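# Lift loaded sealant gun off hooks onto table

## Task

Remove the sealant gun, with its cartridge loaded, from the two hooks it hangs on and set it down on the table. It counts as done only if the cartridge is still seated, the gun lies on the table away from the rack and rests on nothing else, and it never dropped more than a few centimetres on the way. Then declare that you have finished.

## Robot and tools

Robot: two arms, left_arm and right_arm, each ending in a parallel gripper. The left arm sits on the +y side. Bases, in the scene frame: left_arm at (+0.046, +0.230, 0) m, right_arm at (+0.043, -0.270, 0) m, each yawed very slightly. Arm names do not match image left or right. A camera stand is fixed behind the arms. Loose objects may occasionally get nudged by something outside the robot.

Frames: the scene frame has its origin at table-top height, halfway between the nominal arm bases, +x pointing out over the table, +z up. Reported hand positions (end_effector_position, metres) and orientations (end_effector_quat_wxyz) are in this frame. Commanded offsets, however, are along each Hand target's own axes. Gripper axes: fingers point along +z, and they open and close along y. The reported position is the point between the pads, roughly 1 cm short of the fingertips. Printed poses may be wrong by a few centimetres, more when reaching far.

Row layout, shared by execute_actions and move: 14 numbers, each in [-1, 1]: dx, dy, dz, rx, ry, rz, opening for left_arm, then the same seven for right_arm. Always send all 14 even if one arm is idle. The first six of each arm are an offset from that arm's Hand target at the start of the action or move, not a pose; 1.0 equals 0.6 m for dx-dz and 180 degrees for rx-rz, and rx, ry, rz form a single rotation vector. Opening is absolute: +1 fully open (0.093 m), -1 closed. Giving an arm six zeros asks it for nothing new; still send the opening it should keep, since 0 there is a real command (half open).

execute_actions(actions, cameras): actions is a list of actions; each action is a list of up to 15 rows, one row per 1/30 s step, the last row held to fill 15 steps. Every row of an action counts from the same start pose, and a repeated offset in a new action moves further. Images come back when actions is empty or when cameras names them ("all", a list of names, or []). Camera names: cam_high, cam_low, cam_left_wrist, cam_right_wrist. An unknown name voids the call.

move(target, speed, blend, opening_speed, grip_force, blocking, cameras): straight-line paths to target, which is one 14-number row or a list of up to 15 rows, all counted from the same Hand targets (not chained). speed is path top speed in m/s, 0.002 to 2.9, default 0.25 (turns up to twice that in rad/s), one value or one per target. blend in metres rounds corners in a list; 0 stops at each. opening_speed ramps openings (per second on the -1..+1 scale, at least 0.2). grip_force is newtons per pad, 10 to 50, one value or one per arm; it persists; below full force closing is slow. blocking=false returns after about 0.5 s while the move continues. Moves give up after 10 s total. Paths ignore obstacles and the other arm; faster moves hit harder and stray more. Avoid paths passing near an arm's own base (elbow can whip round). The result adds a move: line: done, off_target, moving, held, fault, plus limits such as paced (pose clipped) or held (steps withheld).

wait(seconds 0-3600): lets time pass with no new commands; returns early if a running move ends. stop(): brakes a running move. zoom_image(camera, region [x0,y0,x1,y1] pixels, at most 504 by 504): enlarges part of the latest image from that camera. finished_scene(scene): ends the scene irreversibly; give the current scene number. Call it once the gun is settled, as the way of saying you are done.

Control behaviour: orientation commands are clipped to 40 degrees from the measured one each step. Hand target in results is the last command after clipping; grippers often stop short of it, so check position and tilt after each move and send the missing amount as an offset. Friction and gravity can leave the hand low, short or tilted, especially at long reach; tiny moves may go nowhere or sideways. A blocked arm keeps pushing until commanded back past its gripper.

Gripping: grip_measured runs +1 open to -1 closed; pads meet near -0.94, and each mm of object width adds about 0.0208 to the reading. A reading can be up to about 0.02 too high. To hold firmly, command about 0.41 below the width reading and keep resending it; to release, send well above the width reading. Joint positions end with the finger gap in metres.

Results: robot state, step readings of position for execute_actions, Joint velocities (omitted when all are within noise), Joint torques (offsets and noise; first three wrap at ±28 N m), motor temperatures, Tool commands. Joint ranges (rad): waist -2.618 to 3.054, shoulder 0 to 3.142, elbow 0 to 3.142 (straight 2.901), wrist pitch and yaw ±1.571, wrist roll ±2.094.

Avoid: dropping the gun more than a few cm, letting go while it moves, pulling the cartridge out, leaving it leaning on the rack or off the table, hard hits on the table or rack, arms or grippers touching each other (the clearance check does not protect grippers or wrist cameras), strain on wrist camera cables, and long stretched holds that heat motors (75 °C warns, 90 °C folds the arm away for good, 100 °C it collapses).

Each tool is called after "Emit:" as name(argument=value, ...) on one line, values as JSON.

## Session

Emit:
execute_actions(actions=[])

Scene clock: 0.00 s.
left_arm: end_effector_position=(+0.4345, +0.1929, +0.0794) grip_measured=+1.000 end_effector_quat_wxyz=(+0.533, +0.034, +0.845, -0.019) | right_arm: end_effector_position=(+0.4273, -0.3294, +0.0822) grip_measured=+1.000 end_effector_quat_wxyz=(+0.540, +0.121, +0.827, -0.103)
Joint positions: left_arm=[-0.055 1.531 0.419 0.666 -0.029 -0.009 0.093] | right_arm=[-0.003 1.552 0.409 0.719 0.275 0.077 0.093]
Joint velocities: within noise
Joint torques (N m): no reading
Motor temperatures (°C): left_arm=[26 33 30 35 26 24 25] | right_arm=[24 27 32 30 26 23 25]
Heat: left arm: 35 °C; right arm: 32 °C.
Hand target: left_arm +0.4387, +0.1924, +0.0878; +0.544, +0.034, +0.838, -0.019 | right_arm +0.4303, -0.3295, +0.0881; +0.547, +0.122, +0.822, -0.102
Tool commands: left_gripper/opening=+1.0 right_gripper/opening=+1.0
camera_calibration:
cam_left_wrist: T_world_to_cam=[[-0.05103, -0.99851, -0.01957, 0.21832], [-0.73355, 0.05077, -0.67773, 0.40547], [0.67771, -0.02023, -0.73505, -0.14624]] pos_world=[0.40768, 0.19445, 0.17158]
cam_right_wrist: T_world_to_cam=[[-0.3276, -0.94167, 0.07702, -0.17873], [-0.74255, 0.2062, -0.63726, 0.47371], [0.58421, -0.26596, -0.76679, -0.18574]] pos_world=[0.40171, -0.31538, 0.17322]

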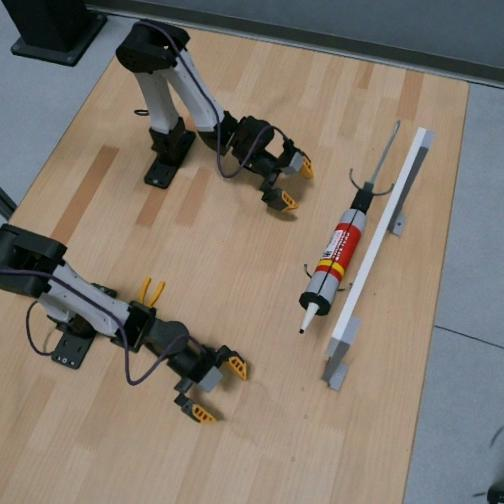

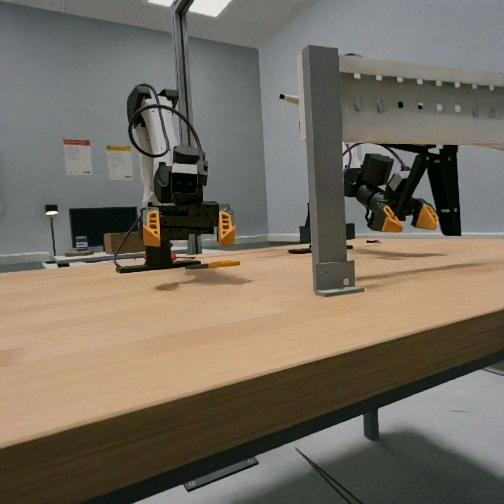

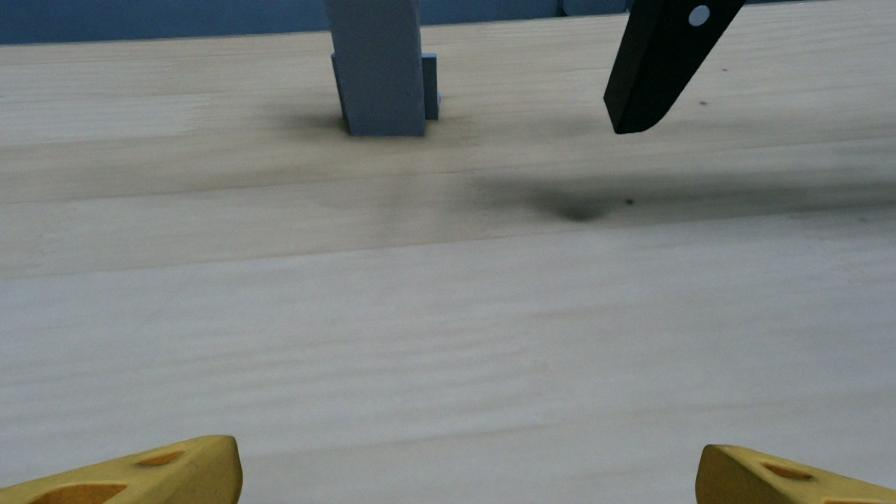

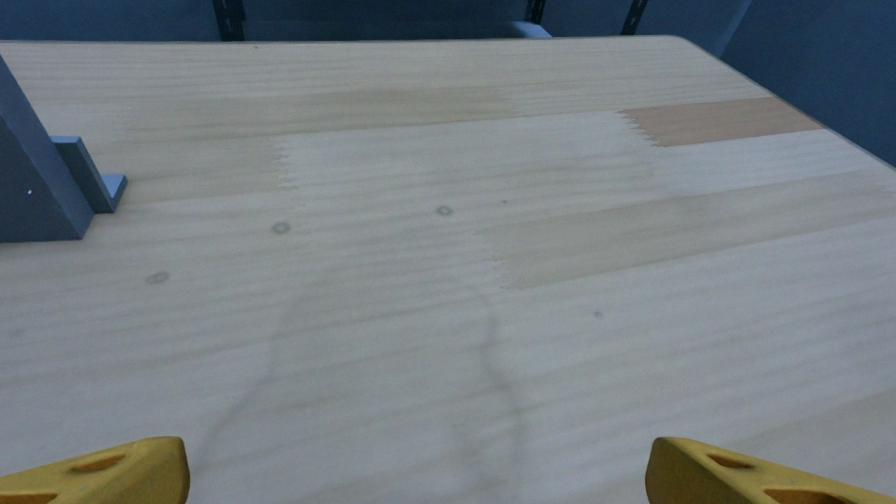

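Emit:
move(target=[0.088,0.222,-0.325,0,0,0,1,-0.227,0.472,-0.2535,0.0481,-0.1482,-0.4925,1], speed=0.35, cameras=["cam_high","cam_right_wrist"])

Scene clock: 5.80 s.
left_arm: end_effector_position=(+0.2477, +0.3358, +0.1075) grip_measured=+1.000 end_effector_quat_wxyz=(+0.534, +0.022, +0.845, -0.028) | right_arm: end_effector_position=(+0.4335, -0.0292, +0.2537) grip_measured=+1.000 end_effector_quat_wxyz=(+0.461, -0.481, +0.526, -0.528)
Joint positions: left_arm=[1.221 0.842 0.323 -0.46 1.029 0.879 0.093] | right_arm=[0.892 1.669 0.945 0.693 0.974 -1.569 0.093]
Joint torques (N m): left_arm=[0.68 -0.47 9.98 0.92 0.92 -0.04] | right_arm=[0.16 -5.07 8.98 2.15 0.21 -0.05]
Heat: left arm: 36 °C; right arm: 32 °C.
Hand target: left_arm +0.2500, +0.3405, +0.1197; +0.544, +0.034, +0.838, -0.019 | right_arm +0.4362, -0.0267, +0.2618; +0.469, -0.469, +0.529, -0.530
Off the commanded pose: left_arm 0.013 m, 2 deg | right_arm 0.009 m, 2 deg.
move: off_target (left_arm)
cam_right_wrist: T_world_to_cam=[[-0.00794, 0.05085, 0.99867, -0.25055], [-0.55064, -0.83387, 0.03808, 0.24087], [0.8347, -0.54961, 0.03462, -0.29829]] pos_world=[0.37963, 0.04965, 0.25138]

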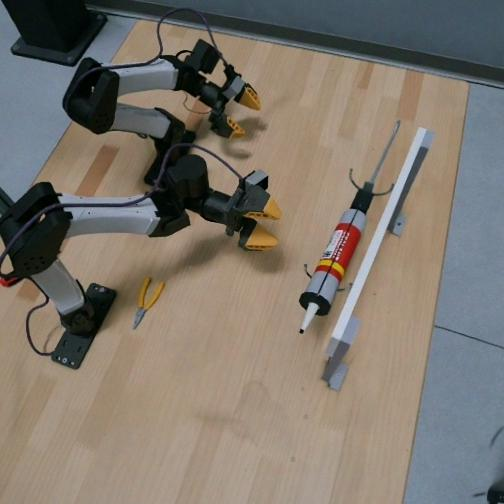

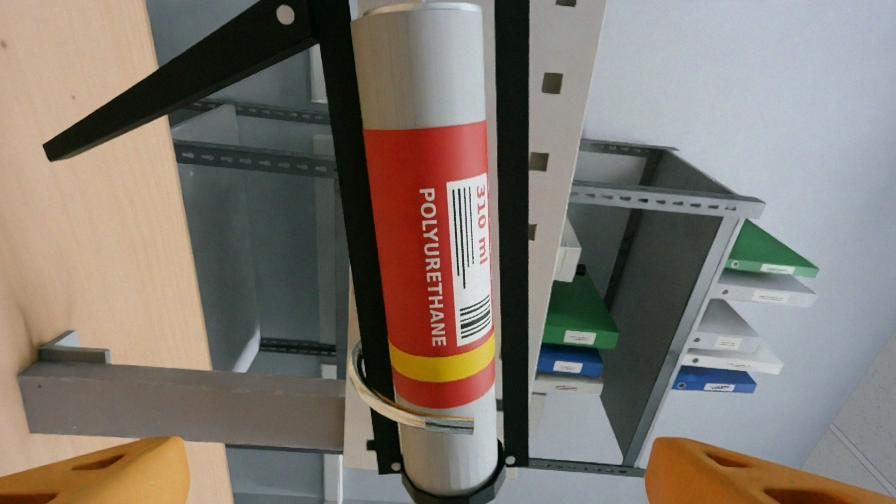

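Emit:
move(target=[0,0,0,0,0,0,1,0,-0.002,0.115,0.006,0,-0.028,1], cameras=["cam_high","cam_right_wrist"])

Scene clock: 7.93 s.
left_arm: end_effector_position=(+0.2477, +0.3358, +0.1075) grip_measured=+1.000 end_effector_quat_wxyz=(+0.534, +0.022, +0.845, -0.028) | right_arm: end_effector_position=(+0.5003, -0.0424, +0.2531) grip_measured=+1.000 end_effector_quat_wxyz=(-0.433, +0.494, -0.508, +0.558)
Joint positions: left_arm=[1.221 0.842 0.323 -0.461 1.029 0.88 0.093] | right_arm=[0.744 1.824 1.11 0.709 0.852 -1.678 0.093]
Joint torques (N m): left_arm=[0.61 -0.64 9.88 0.98 0.89 -0.02] | right_arm=[0.53 -6.35 10.03 2.12 -0.15 -0.12]
Heat: left arm: 36 °C; right arm: 33 °C.
Hand target: left_arm +0.2501, +0.3404, +0.1194; +0.544, +0.033, +0.838, -0.019 | right_arm +0.5047, -0.0351, +0.2630; -0.449, +0.487, -0.503, +0.555
Off the commanded pose: left_arm 0.013 m, 2 deg | right_arm 0.013 m, 2 deg.
move: off_target (right_arm)
cam_right_wrist: T_world_to_cam=[[-0.00847, 0.13893, 0.99027, -0.24258], [-0.57162, -0.81322, 0.1092, 0.26001], [0.82047, -0.56513, 0.0863, -0.36788]] pos_world=[0.44841, 0.03725, 0.24357]

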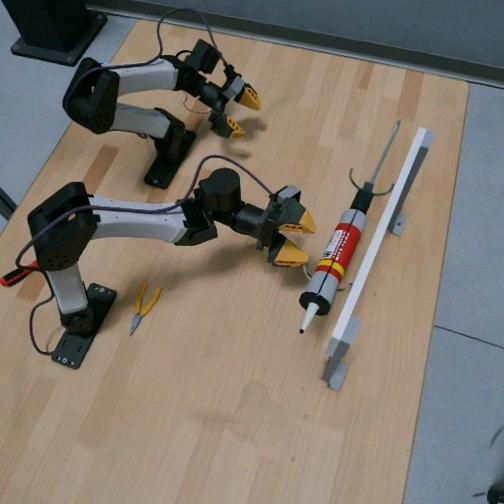

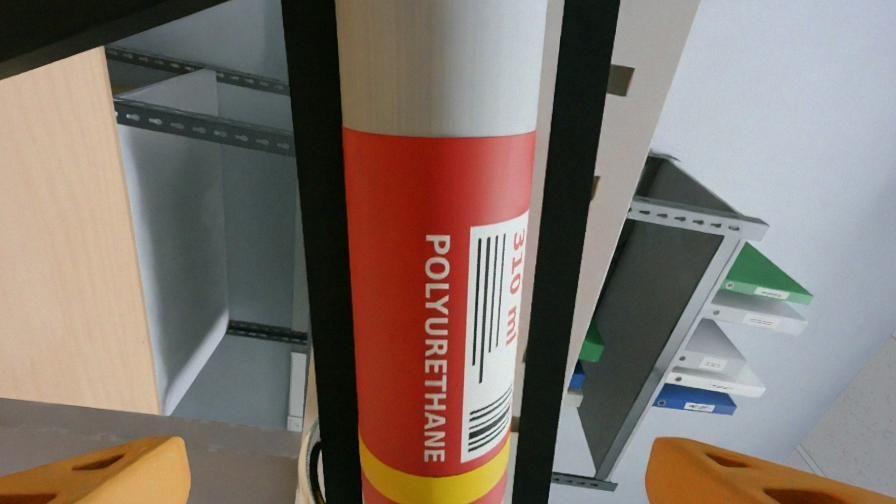

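Emit:
move(target=[[0,0,0,0,0,0,1,0,-0.01,0,0,0,0,1],[0,0,0,0,0,0,1,0,-0.01,0.06,0,0,0,1]], speed=0.15, blend=[0.005,0], cameras=["cam_high","cam_right_wrist"])

Scene clock: 9.67 s.
left_arm: end_effector_position=(+0.2477, +0.3358, +0.1075) grip_measured=+1.000 end_effector_quat_wxyz=(+0.534, +0.022, +0.845, -0.028) | right_arm: end_effector_position=(+0.5362, -0.0457, +0.2625) grip_measured=+1.000 end_effector_quat_wxyz=(-0.438, +0.489, -0.508, +0.558)
Joint positions: left_arm=[1.221 0.842 0.323 -0.461 1.029 0.88 0.093] | right_arm=[0.681 1.902 1.244 0.667 0.788 -1.679 0.093]
Joint torques (N m): left_arm=[0.66 -0.65 9.87 0.97 0.91 -0.03] | right_arm=[0.39 -7.23 10.14 2 -0.17 0.01]
Heat: left arm: 36 °C; right arm: 33 °C.
Hand target: left_arm +0.2501, +0.3404, +0.1194; +0.544, +0.033, +0.838, -0.019 | right_arm +0.5404, -0.0389, +0.2698; -0.449, +0.487, -0.503, +0.555
Off the commanded pose: left_arm 0.013 m, 2 deg | right_arm 0.011 m, 1 deg.
move: off_target (right_arm); blend cut to 0.003 m at target 1
cam_right_wrist: T_world_to_cam=[[-0.01931, 0.13128, 0.99116, -0.24596], [-0.57246, -0.81421, 0.09668, 0.28051], [0.81971, -0.56553, 0.09088, -0.40074]] pos_world=[0.48431, 0.03405, 0.25308]

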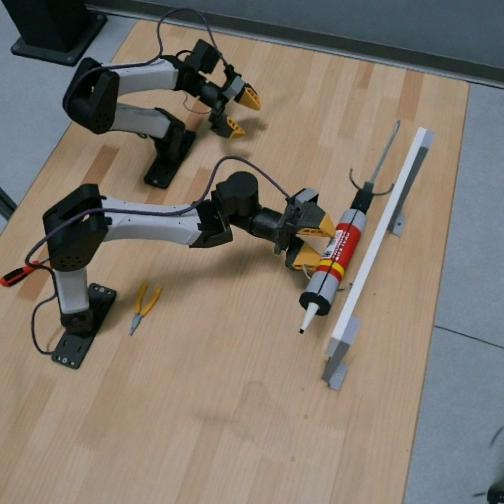

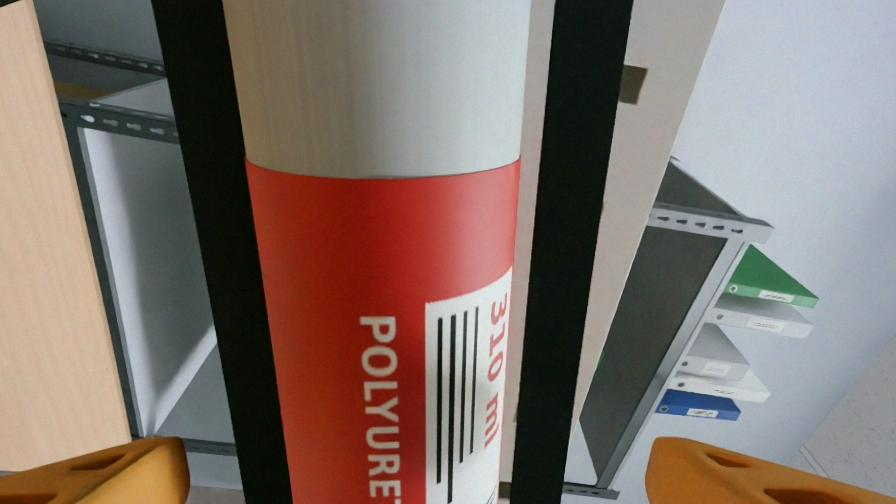

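Emit:
move(target=[[0,0,0,0,0,0,1,0,0.004,0,0,0,0,1],[0,0,0,0,0,0,1,0,0.004,0.036,0,0,0,1]], speed=0.12, cameras=["cam_right_wrist"])

Emit:
move(target=[0,0,0,0,0,0,1,0,0,0,0,0,0,-0.05], opening_speed=0.9, cameras=["cam_right_wrist"])

Scene clock: 11.30 s.
left_arm: end_effector_position=(+0.2477, +0.3358, +0.1075) grip_measured=+1.000 end_effector_quat_wxyz=(+0.534, +0.022, +0.845, -0.028) | right_arm: end_effector_position=(+0.5569, -0.0474, +0.2613) grip_measured=+1.000 end_effector_quat_wxyz=(-0.438, +0.489, -0.507, +0.558)
Joint positions: left_arm=[1.221 0.842 0.323 -0.461 1.029 0.88 0.093] | right_arm=[0.647 1.958 1.316 0.651 0.753 -1.679 0.093]
Joint torques (N m): left_arm=[0.61 -0.62 9.85 0.98 0.9 -0.02] | right_arm=[0.34 -7.53 10.18 1.96 -0.16 0]
Heat: left arm: 36 °C; right arm: 33 °C.
Hand target: left_arm +0.2501, +0.3404, +0.1194; +0.544, +0.033, +0.838, -0.019 | right_arm +0.5618, -0.0417, +0.2678; -0.449, +0.487, -0.503, +0.555
Off the commanded pose: left_arm 0.013 m, 2 deg | right_arm 0.010 m, 1 deg.
move: done
cam_right_wrist: T_world_to_cam=[[-0.02005, 0.13132, 0.99114, -0.24375], [-0.57122, -0.81511, 0.09645, 0.29039], [0.82056, -0.56422, 0.09136, -0.41926]] pos_world=[0.50502, 0.03215, 0.25188]

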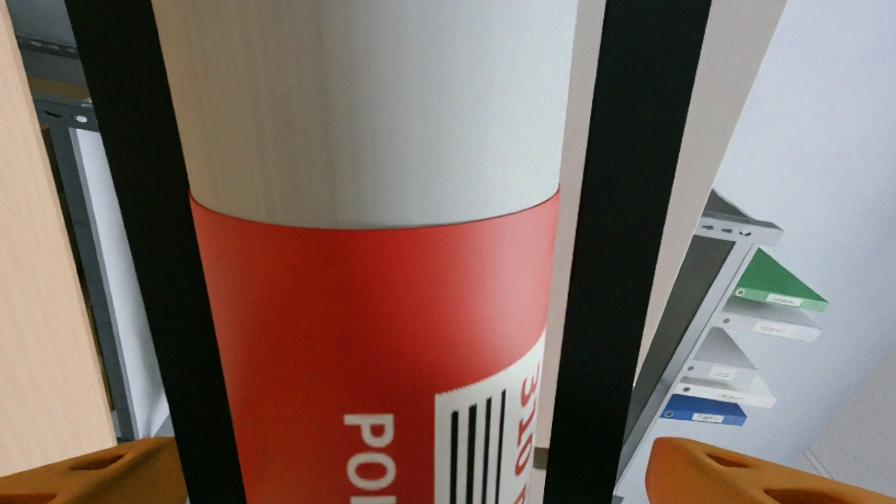

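Scene clock: 13.00 s.
left_arm: end_effector_position=(+0.2477, +0.3358, +0.1075) grip_measured=+1.000 end_effector_quat_wxyz=(+0.534, +0.022, +0.845, -0.028) | right_arm: end_effector_position=(+0.5573, -0.0469, +0.2580) grip_measured=+0.571 end_effector_quat_wxyz=(-0.434, +0.495, -0.506, +0.557)
Joint positions: left_arm=[1.221 0.842 0.323 -0.461 1.029 0.88 0.093] | right_arm=[0.647 1.96 1.316 0.641 0.751 -1.681 0.073]
Joint torques (N m): left_arm=[0.62 -0.59 9.85 0.98 0.9 -0.02] | right_arm=[0.27 -7.54 10.11 2.18 -0.17 0.05]
Heat: left arm: 36 °C; right arm: 33 °C.
Hand target: left_arm +0.2501, +0.3404, +0.1194; +0.544, +0.033, +0.838, -0.019 | right_arm +0.5618, -0.0417, +0.2679; -0.449, +0.487, -0.503, +0.555
Off the commanded pose: left_arm 0.013 m, 2 deg | right_arm 0.012 m, 2 deg.
move: done
cam_right_wrist: T_world_to_cam=[[-0.00986, 0.14072, 0.99, -0.24549], [-0.56833, -0.81538, 0.11024, 0.28617], [0.82274, -0.56156, 0.08802, -0.41908]] pos_world=[0.50501, 0.03255, 0.24837]

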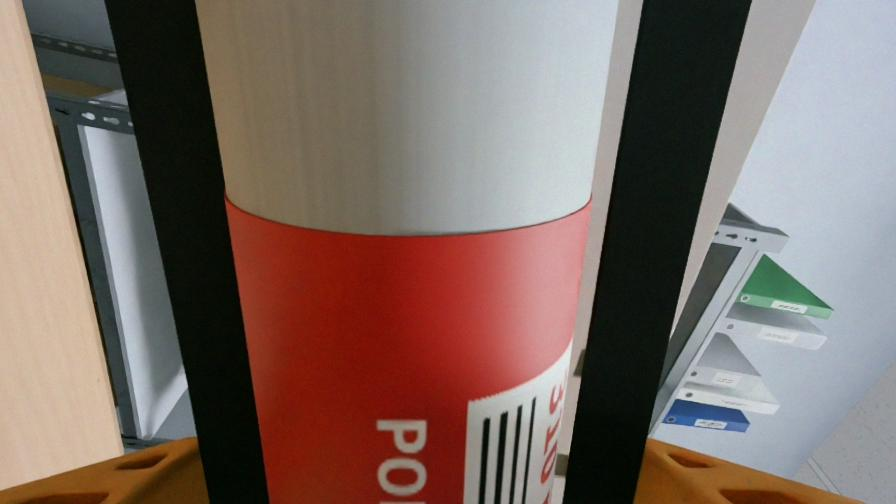

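Emit:
move(target=[[0,0,0,0,0,0,1,0.018,-0.2,0.004,0.025,0,0,-0.2],[0,0,0,0,0,0,1,0.030,-0.332,0.004,0.03,0,0.035,-0.2]], speed=0.2, blend=[0.03,0], cameras=["cam_high","cam_low","cam_right_wrist"])

Scene clock: 16.00 s.
left_arm: end_effector_position=(+0.2477, +0.3358, +0.1075) grip_measured=+1.000 end_effector_quat_wxyz=(+0.534, +0.022, +0.845, -0.028) | right_arm: end_effector_position=(+0.5552, -0.0442, +0.3348) grip_measured=+0.581 end_effector_quat_wxyz=(-0.347, +0.592, -0.495, +0.532)
Joint positions: left_arm=[1.221 0.842 0.323 -0.461 1.029 0.88 0.093] | right_arm=[0.645 1.893 1.741 -0.106 0.716 -1.695 0.073]
Joint torques (N m): left_arm=[0.62 -0.61 9.87 0.97 0.91 -0.02] | right_arm=[0.69 -14.87 16.69 4.32 0.22 0.59]
Heat: left arm: 36 °C; right arm: 34 °C.
Hand target: left_arm +0.2501, +0.3404, +0.1194; +0.544, +0.033, +0.838, -0.019 | right_arm +0.5602, -0.0416, +0.4677; -0.502, +0.437, -0.502, +0.552
Off the commanded pose: left_arm 0.013 m, 2 deg | right_arm 0.133 m, 25 deg.
move: off_target (right_arm)
cam_right_wrist: T_world_to_cam=[[0.18837, 0.2962, 0.93637, -0.40716], [-0.4908, -0.79744, 0.35099, 0.15596], [0.85066, -0.52569, -0.00484, -0.40551]] pos_world=[0.49819, 0.0318, 0.32455]

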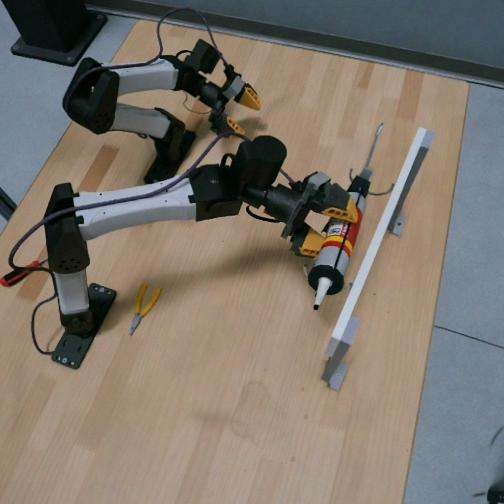

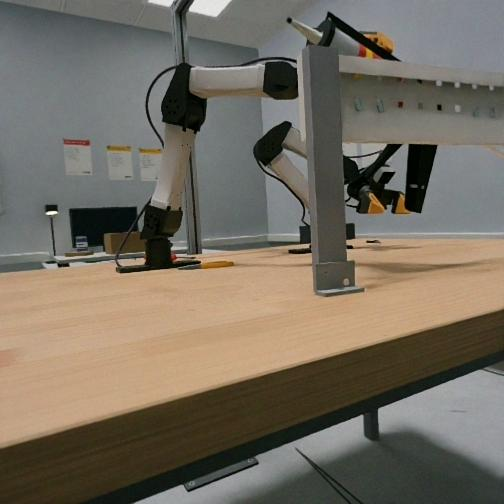

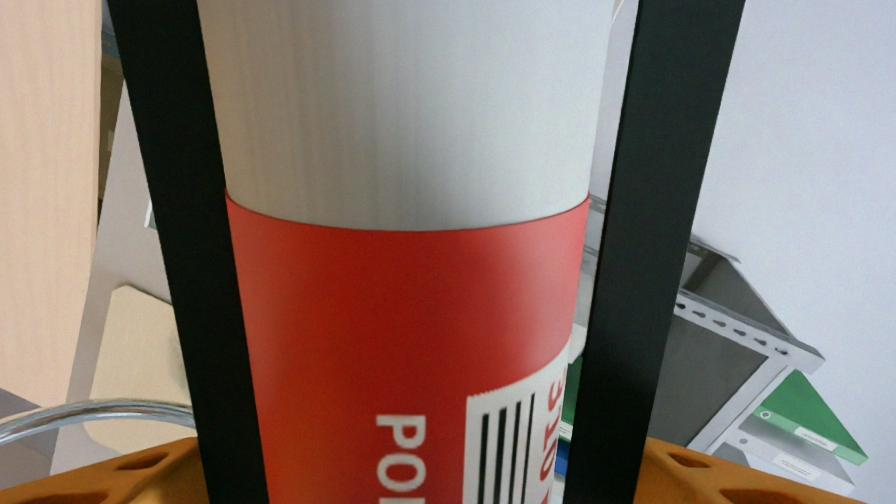

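Emit:
move(target=[0,0,0,0,0,0,1,-0.003,-0.132,0.01,-0.02,0,0.05,-0.2], speed=0.2, cameras=["cam_high","cam_low"])

Scene clock: 19.60 s.
left_arm: end_effector_position=(+0.2477, +0.3358, +0.1075) grip_measured=+1.000 end_effector_quat_wxyz=(+0.534, +0.022, +0.845, -0.028) | right_arm: end_effector_position=(+0.5526, -0.0409, +0.4434) grip_measured=+0.581 end_effector_quat_wxyz=(-0.388, +0.552, -0.555, +0.487)
Joint positions: left_arm=[1.221 0.842 0.323 -0.461 1.029 0.88 0.093] | right_arm=[0.653 2.21 2.753 -0.846 0.714 -1.479 0.073]
Joint torques (N m): left_arm=[0.62 -0.59 9.87 0.98 0.9 -0.03] | right_arm=[0.72 -12.1 13.72 4.32 0.34 0.64]
Motor temperatures (°C): left_arm=[26 32 32 35 27 24 24] | right_arm=[24 30 36 36 26 23 26]
Heat: left arm: 35 °C; right arm: 36 °C.
Hand target: left_arm +0.2501, +0.3404, +0.1194; +0.544, +0.033, +0.838, -0.019 | right_arm +0.5573, -0.0412, +0.5472; -0.529, +0.412, -0.552, +0.495
Off the commanded pose: left_arm 0.013 m, 2 deg | right_arm 0.104 m, 23 deg.
move: off_target (right_arm)

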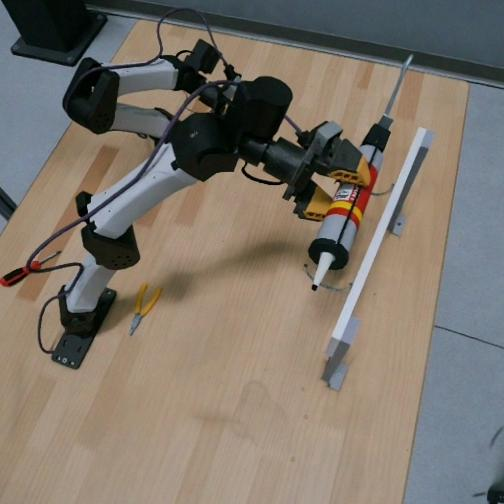

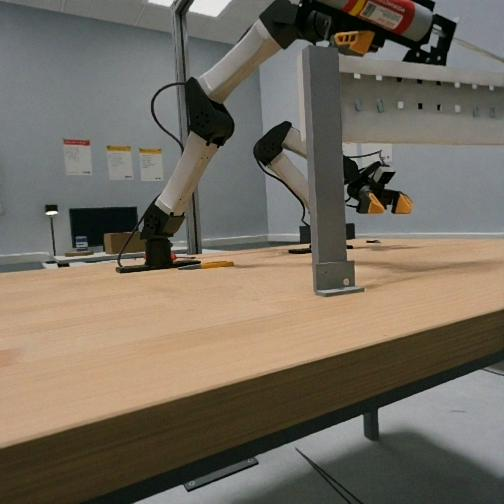

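Emit:
move(target=[[0,0,0,0,0,0,1,0.002,0.008,-0.16,-0.1,0,0,-0.2],[0,0,0,0,0,0,1,0.026,0.139,-0.167,-0.34,0,0,-0.2]], speed=0.25, blend=[0.03,0], cameras=["cam_high","cam_low"])

Scene clock: 23.80 s.
left_arm: end_effector_position=(+0.2477, +0.3358, +0.1075) grip_measured=+1.000 end_effector_quat_wxyz=(+0.534, +0.022, +0.845, -0.028) | right_arm: end_effector_position=(+0.4485, -0.0420, +0.3754) grip_measured=+0.582 end_effector_quat_wxyz=(-0.324, +0.654, -0.647, +0.222)
Joint positions: left_arm=[1.221 0.842 0.323 -0.461 1.029 0.88 0.093] | right_arm=[0.653 2.101 2.805 -1.515 0.306 -1.083 0.073]
Joint torques (N m): left_arm=[0.62 -0.59 9.88 0.98 0.9 -0.02] | right_arm=[-0.32 -12.6 10.48 3.51 -0.14 0.41]
Heat: left arm: 35 °C; right arm: 38 °C.
Hand target: left_arm +0.2501, +0.3404, +0.1194; +0.544, +0.033, +0.838, -0.019 | right_arm +0.4619, -0.0312, +0.4574; -0.246, +0.624, -0.727, +0.145
Off the commanded pose: left_arm 0.013 m, 2 deg | right_arm 0.084 m, 16 deg.
elbow stopped short (right arm): the move would have taken joint 3 (elbow) straighter than the controller allows.
move: off_target (right_arm)

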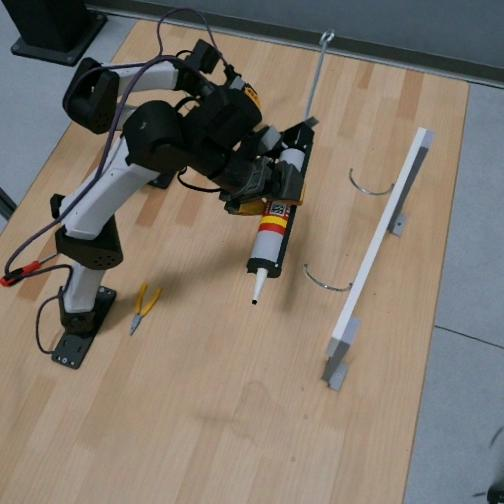

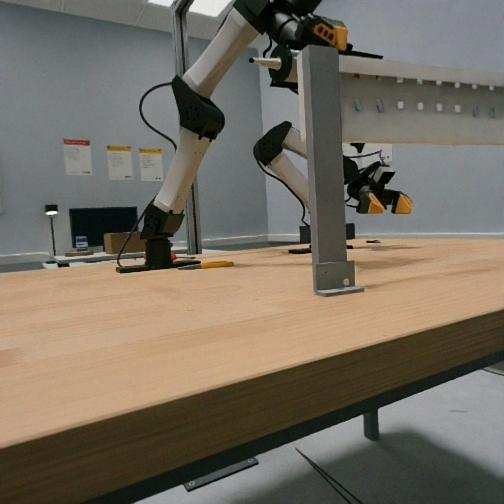

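Emit:
move(target=[0,0,0,0,0,0,1,0.055,0.222,0.323,-0.18,0.045,0,-0.2], speed=0.25, cameras=["cam_high","cam_low"])

Scene clock: 27.23 s.
left_arm: end_effector_position=(+0.2477, +0.3358, +0.1075) grip_measured=+1.000 end_effector_quat_wxyz=(+0.534, +0.022, +0.845, -0.028) | right_arm: end_effector_position=(+0.4520, -0.0328, +0.1951) grip_measured=+0.582 end_effector_quat_wxyz=(-0.111, +0.661, -0.741, +0.044)
Joint positions: left_arm=[1.221 0.842 0.323 -0.461 1.029 0.88 0.093] | right_arm=[0.573 2.294 2.547 -1.589 0.045 -0.921 0.073]
Joint torques (N m): left_arm=[0.64 -0.65 9.88 0.97 0.9 -0.03] | right_arm=[-0.27 -12.77 7.06 1.16 -0.8 0.17]
Heat: left arm: 35 °C; right arm: 37 °C.
Hand target: left_arm +0.2501, +0.3404, +0.1194; +0.544, +0.033, +0.838, -0.019 | right_arm +0.4519, -0.0212, +0.2204; +0.011, -0.656, +0.754, +0.020
Off the commanded pose: left_arm 0.013 m, 2 deg | right_arm 0.028 m, 14 deg.
elbow stopped short (right arm): the move would have taken joint 3 (elbow) straighter than the controller allows.
joint read past its limit (right arm) — joint 4 (wrist pitch), lower limit.
joint sent to its limit (right arm) — joint 4 (wrist pitch), lower limit. The joint targets are off in orientation, not in position.
move: off_target (right_arm)

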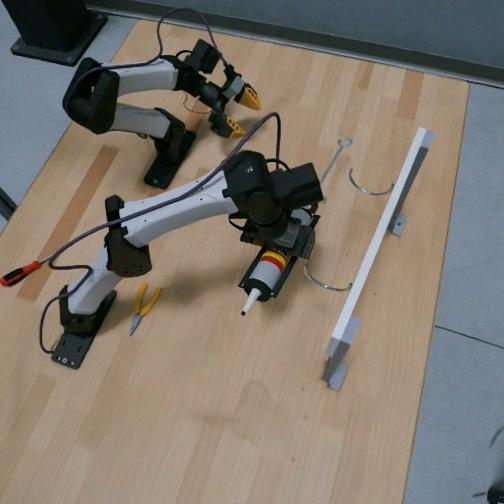

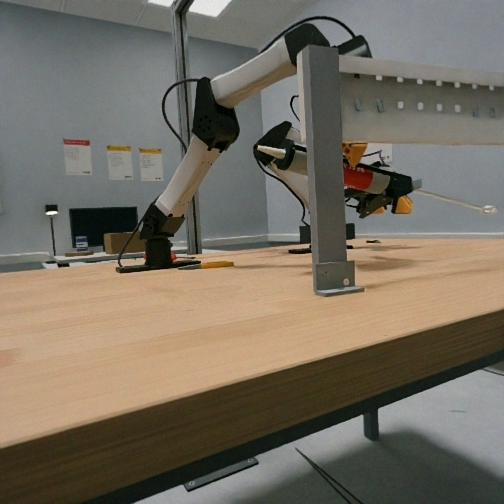

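Emit:
move(target=[0,0,0,0,0,0,1,0,0,0.14,0,-0.06,0,-0.2], speed=0.15, cameras=["cam_high","cam_low","cam_right_wrist"])

Scene clock: 29.50 s.
left_arm: end_effector_position=(+0.2477, +0.3358, +0.1075) grip_measured=+1.000 end_effector_quat_wxyz=(+0.534, +0.022, +0.845, -0.028) | right_arm: end_effector_position=(+0.4507, -0.0294, +0.1195) grip_measured=+0.583 end_effector_quat_wxyz=(+0.046, -0.649, +0.757, +0.055)
Joint positions: left_arm=[1.221 0.842 0.323 -0.461 1.029 0.88 0.093] | right_arm=[0.52 2.4 2.433 -1.538 -0.127 -0.926 0.073]
Joint torques (N m): left_arm=[0.62 -0.62 9.89 0.98 0.91 -0.02] | right_arm=[-0.02 -12.4 6.78 0.73 -0.89 -0.14]
Heat: left arm: 35 °C; right arm: 37 °C.
Hand target: left_arm +0.2501, +0.3404, +0.1194; +0.544, +0.033, +0.838, -0.019 | right_arm +0.4512, -0.0175, +0.1363; +0.082, -0.651, +0.750, +0.082
Off the commanded pose: left_arm 0.013 m, 2 deg | right_arm 0.021 m, 5 deg.
move: off_target (right_arm)
cam_right_wrist: T_world_to_cam=[[0.99153, -0.12939, 0.01125, -0.45413], [-0.12607, -0.93804, 0.32278, 0.02678], [-0.03121, -0.32146, -0.94641, 0.20608]] pos_world=[0.46009, 0.03261, 0.1915]

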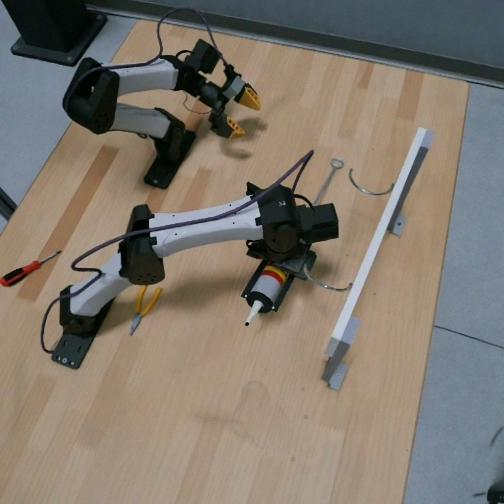

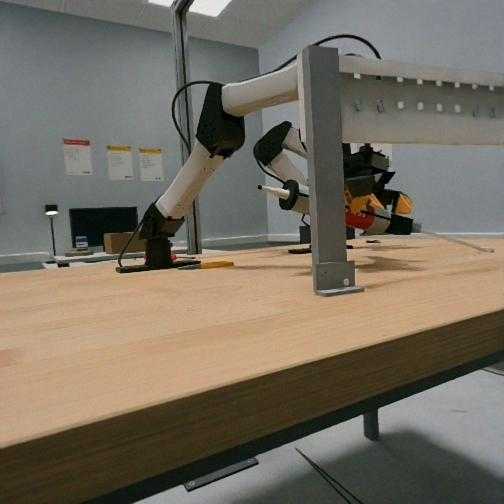

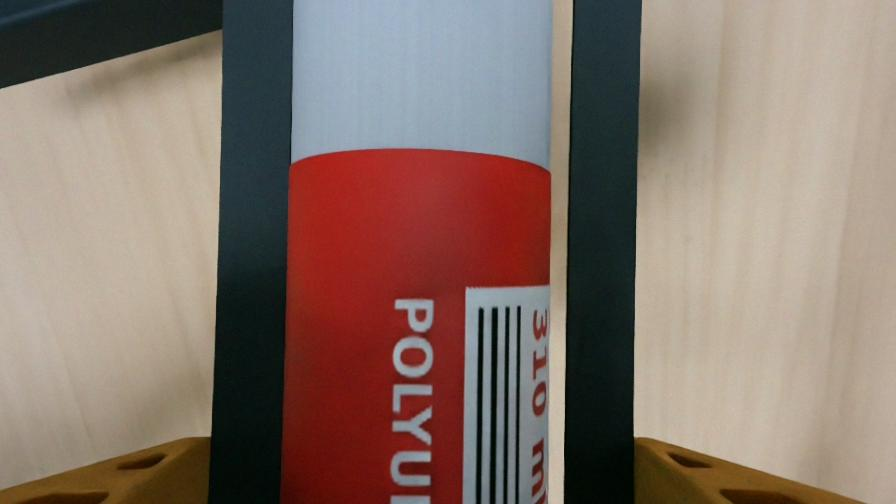

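Emit:
move(target=[0,0,0,0,0,0,1,0.025,0,0.105,0,0,0,-0.2], speed=0.12, cameras=["cam_high","cam_low","cam_right_wrist"])

Scene clock: 31.37 s.
left_arm: end_effector_position=(+0.2477, +0.3358, +0.1075) grip_measured=+1.000 end_effector_quat_wxyz=(+0.534, +0.022, +0.845, -0.028) | right_arm: end_effector_position=(+0.4489, -0.0217, +0.0412) grip_measured=+0.583 end_effector_quat_wxyz=(+0.052, -0.649, +0.755, +0.083)
Joint positions: left_arm=[1.221 0.842 0.323 -0.461 1.029 0.88 0.093] | right_arm=[0.515 2.365 2.052 -1.192 -0.185 -0.93 0.073]
Joint torques (N m): left_arm=[0.65 -0.64 9.85 0.97 0.91 -0.02] | right_arm=[0.31 -15.3 6.46 0.4 -0.24 -0.08]
Heat: left arm: 35 °C; right arm: 37 °C.
Hand target: left_arm +0.2501, +0.3404, +0.1194; +0.544, +0.033, +0.838, -0.019 | right_arm +0.4501, -0.0174, +0.0716; +0.082, -0.651, +0.750, +0.082
Off the commanded pose: left_arm 0.013 m, 2 deg | right_arm 0.031 m, 3 deg.
move: off_target (right_arm)
cam_right_wrist: T_world_to_cam=[[0.9919, -0.12502, -0.0223, -0.44923], [-0.11396, -0.95376, 0.27813, 0.05519], [-0.05604, -0.27333, -0.96029, 0.14722]] pos_world=[0.46014, 0.03671, 0.11601]

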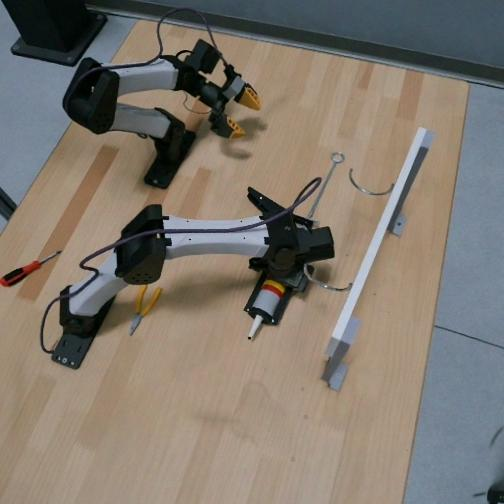

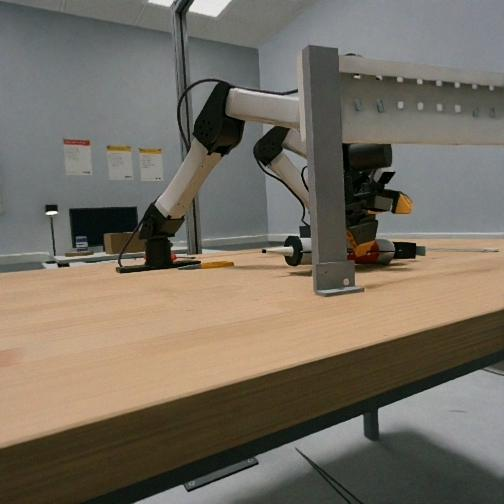

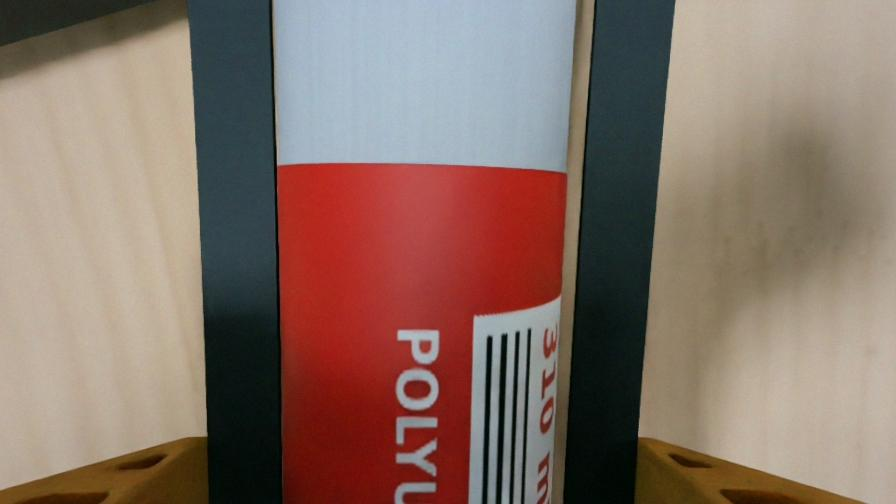

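Emit:
move(target=[0,0,0,0,0,0,1,0.006,0,0.026,0,0,0,-0.2], speed=0.08, cameras=["cam_low","cam_right_wrist"])

Scene clock: 32.33 s.
left_arm: end_effector_position=(+0.2477, +0.3358, +0.1075) grip_measured=+1.000 end_effector_quat_wxyz=(+0.534, +0.022, +0.845, -0.028) | right_arm: end_effector_position=(+0.4486, -0.0218, +0.0349) grip_measured=+0.583 end_effector_quat_wxyz=(+0.058, -0.649, +0.754, +0.082)
Joint positions: left_arm=[1.221 0.842 0.323 -0.461 1.029 0.88 0.093] | right_arm=[0.515 2.352 2.003 -1.145 -0.186 -0.93 0.073]
Joint torques (N m): left_arm=[0.64 -0.61 9.87 0.98 0.9 -0.02] | right_arm=[0.61 -13.93 5.46 0.53 -0.28 -0.08]
Heat: left arm: 35 °C; right arm: 36 °C.
Hand target: left_arm +0.2501, +0.3404, +0.1194; +0.544, +0.033, +0.838, -0.019 | right_arm +0.4499, -0.0173, +0.0556; +0.082, -0.651, +0.750, +0.082
Off the commanded pose: left_arm 0.013 m, 2 deg | right_arm 0.021 m, 3 deg.
move: off_target (right_arm)
cam_right_wrist: T_world_to_cam=[[0.99213, -0.1245, -0.01297, -0.44942], [-0.11636, -0.95552, 0.27102, 0.05805], [-0.04613, -0.26738, -0.96249, 0.1369]] pos_world=[0.45896, 0.03612, 0.1102]

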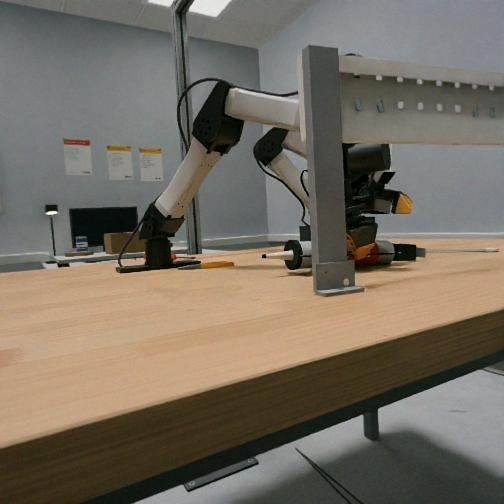

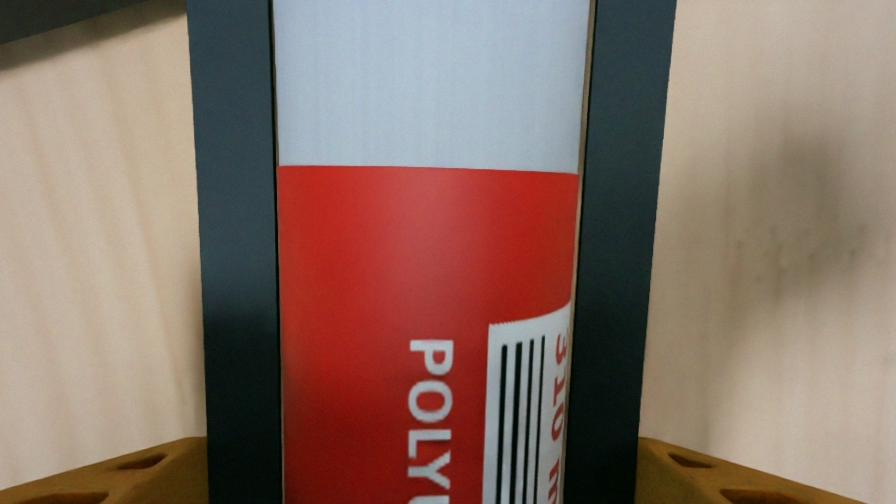

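Emit:
move(target=[0,0,0,0,0,0,1,0,0,0,0,0,0,1], opening_speed=0.6, cameras=["cam_right_wrist"])

Scene clock: 34.87 s.
left_arm: end_effector_position=(+0.2477, +0.3358, +0.1075) grip_measured=+1.000 end_effector_quat_wxyz=(+0.534, +0.022, +0.845, -0.028) | right_arm: end_effector_position=(+0.4496, -0.0212, +0.0425) grip_measured=+1.000 end_effector_quat_wxyz=(+0.066, -0.650, +0.753, +0.080)
Joint positions: left_arm=[1.221 0.842 0.323 -0.461 1.029 0.88 0.093] | right_arm=[0.515 2.335 2.003 -1.146 -0.186 -0.93 0.093]
Joint torques (N m): left_arm=[0.64 -0.61 9.87 0.97 0.9 -0.02] | right_arm=[0.42 -12.53 5.67 0.67 -0.25 -0.11]
Motor temperatures (°C): left_arm=[26 32 34 35 27 24 24] | right_arm=[24 35 36 35 26 23 26]
Heat: left arm: 35 °C; right arm: 36 °C.
Hand target: left_arm +0.2501, +0.3404, +0.1194; +0.544, +0.033, +0.838, -0.019 | right_arm +0.4498, -0.0173, +0.0556; +0.082, -0.651, +0.750, +0.082
Off the commanded pose: left_arm 0.013 m, 2 deg | right_arm 0.014 m, 2 deg.
move: done
cam_right_wrist: T_world_to_cam=[[0.99222, -0.12448, 0.00049, -0.45088], [-0.12026, -0.95754, 0.26202, 0.05877], [-0.03215, -0.26004, -0.96506, 0.1384]] pos_world=[0.45889, 0.03614, 0.11839]

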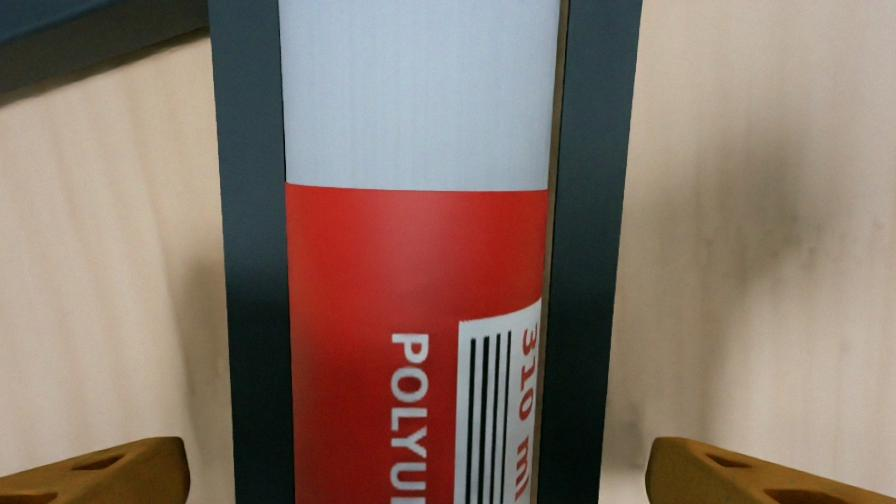

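Free on both sides. Retreat along the gripper axis.

Emit:
move(target=[0,0,0,0,0,0,1,0,0,-0.2,0,0,0,1], speed=0.2, cameras=["cam_high","cam_low","cam_right_wrist"])

Scene clock: 38.00 s.
left_arm: end_effector_position=(+0.2477, +0.3358, +0.1075) grip_measured=+1.000 end_effector_quat_wxyz=(+0.534, +0.022, +0.845, -0.028) | right_arm: end_effector_position=(+0.4476, -0.0466, +0.1628) grip_measured=+1.000 end_effector_quat_wxyz=(+0.088, -0.646, +0.755, +0.073)
Joint positions: left_arm=[1.221 0.842 0.323 -0.461 1.029 0.88 0.093] | right_arm=[0.468 2.288 2.403 -1.553 -0.189 -0.967 0.093]
Joint torques (N m): left_arm=[0.62 -0.62 9.87 0.97 0.9 -0.02] | right_arm=[0.08 -10.44 7.77 0.53 -0.29 -0.17]
Heat: left arm: 35 °C; right arm: 36 °C.
Hand target: left_arm +0.2501, +0.3404, +0.1194; +0.544, +0.033, +0.838, -0.019 | right_arm +0.4479, -0.0448, +0.1724; +0.082, -0.651, +0.750, +0.082
Off the commanded pose: left_arm 0.013 m, 2 deg | right_arm 0.010 m, 1 deg.
joint sent to its limit (right arm) — joint 4 (wrist pitch), lower limit. The joint targets still meet the commanded pose.
move: done
cam_right_wrist: T_world_to_cam=[[0.98993, -0.13595, 0.03945, -0.45791], [-0.14145, -0.96078, 0.23854, 0.01592], [0.00547, -0.24172, -0.97033, 0.23269]] pos_world=[0.45428, 0.00929, 0.24005]

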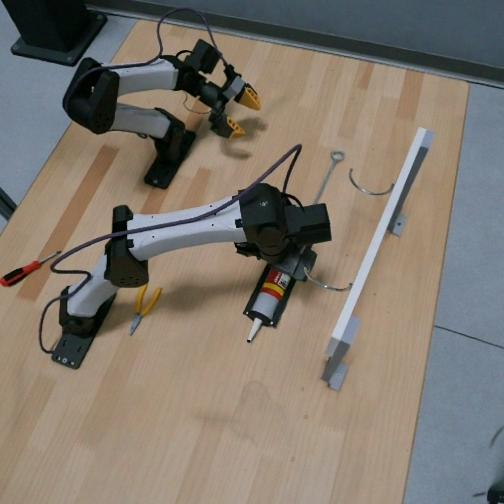

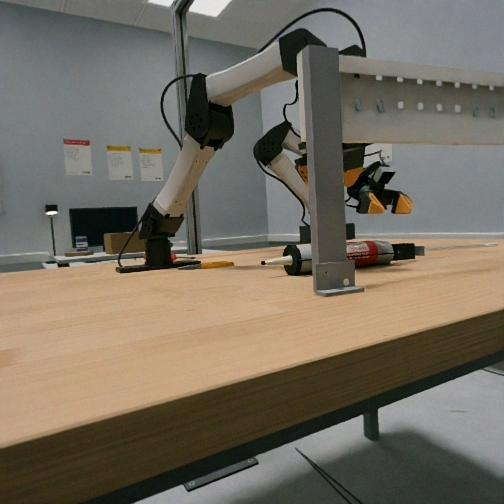

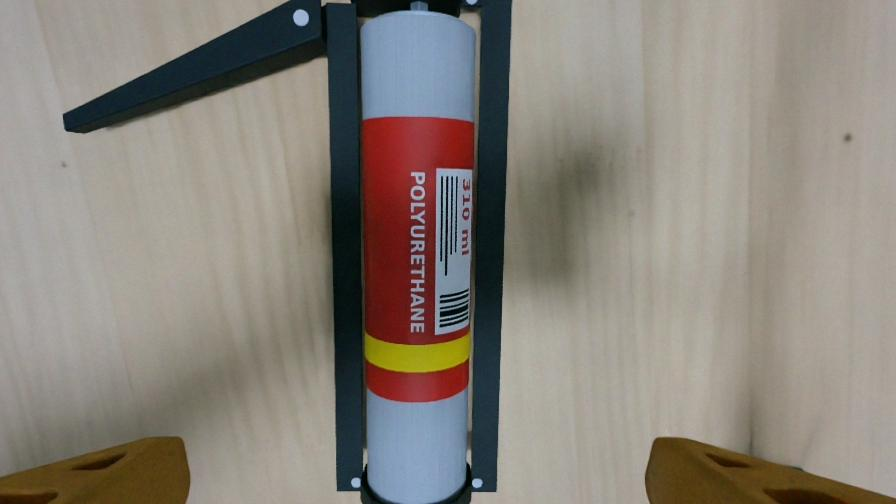

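Emit:
finished_scene(scene=2)

The scene is finished: the task was done.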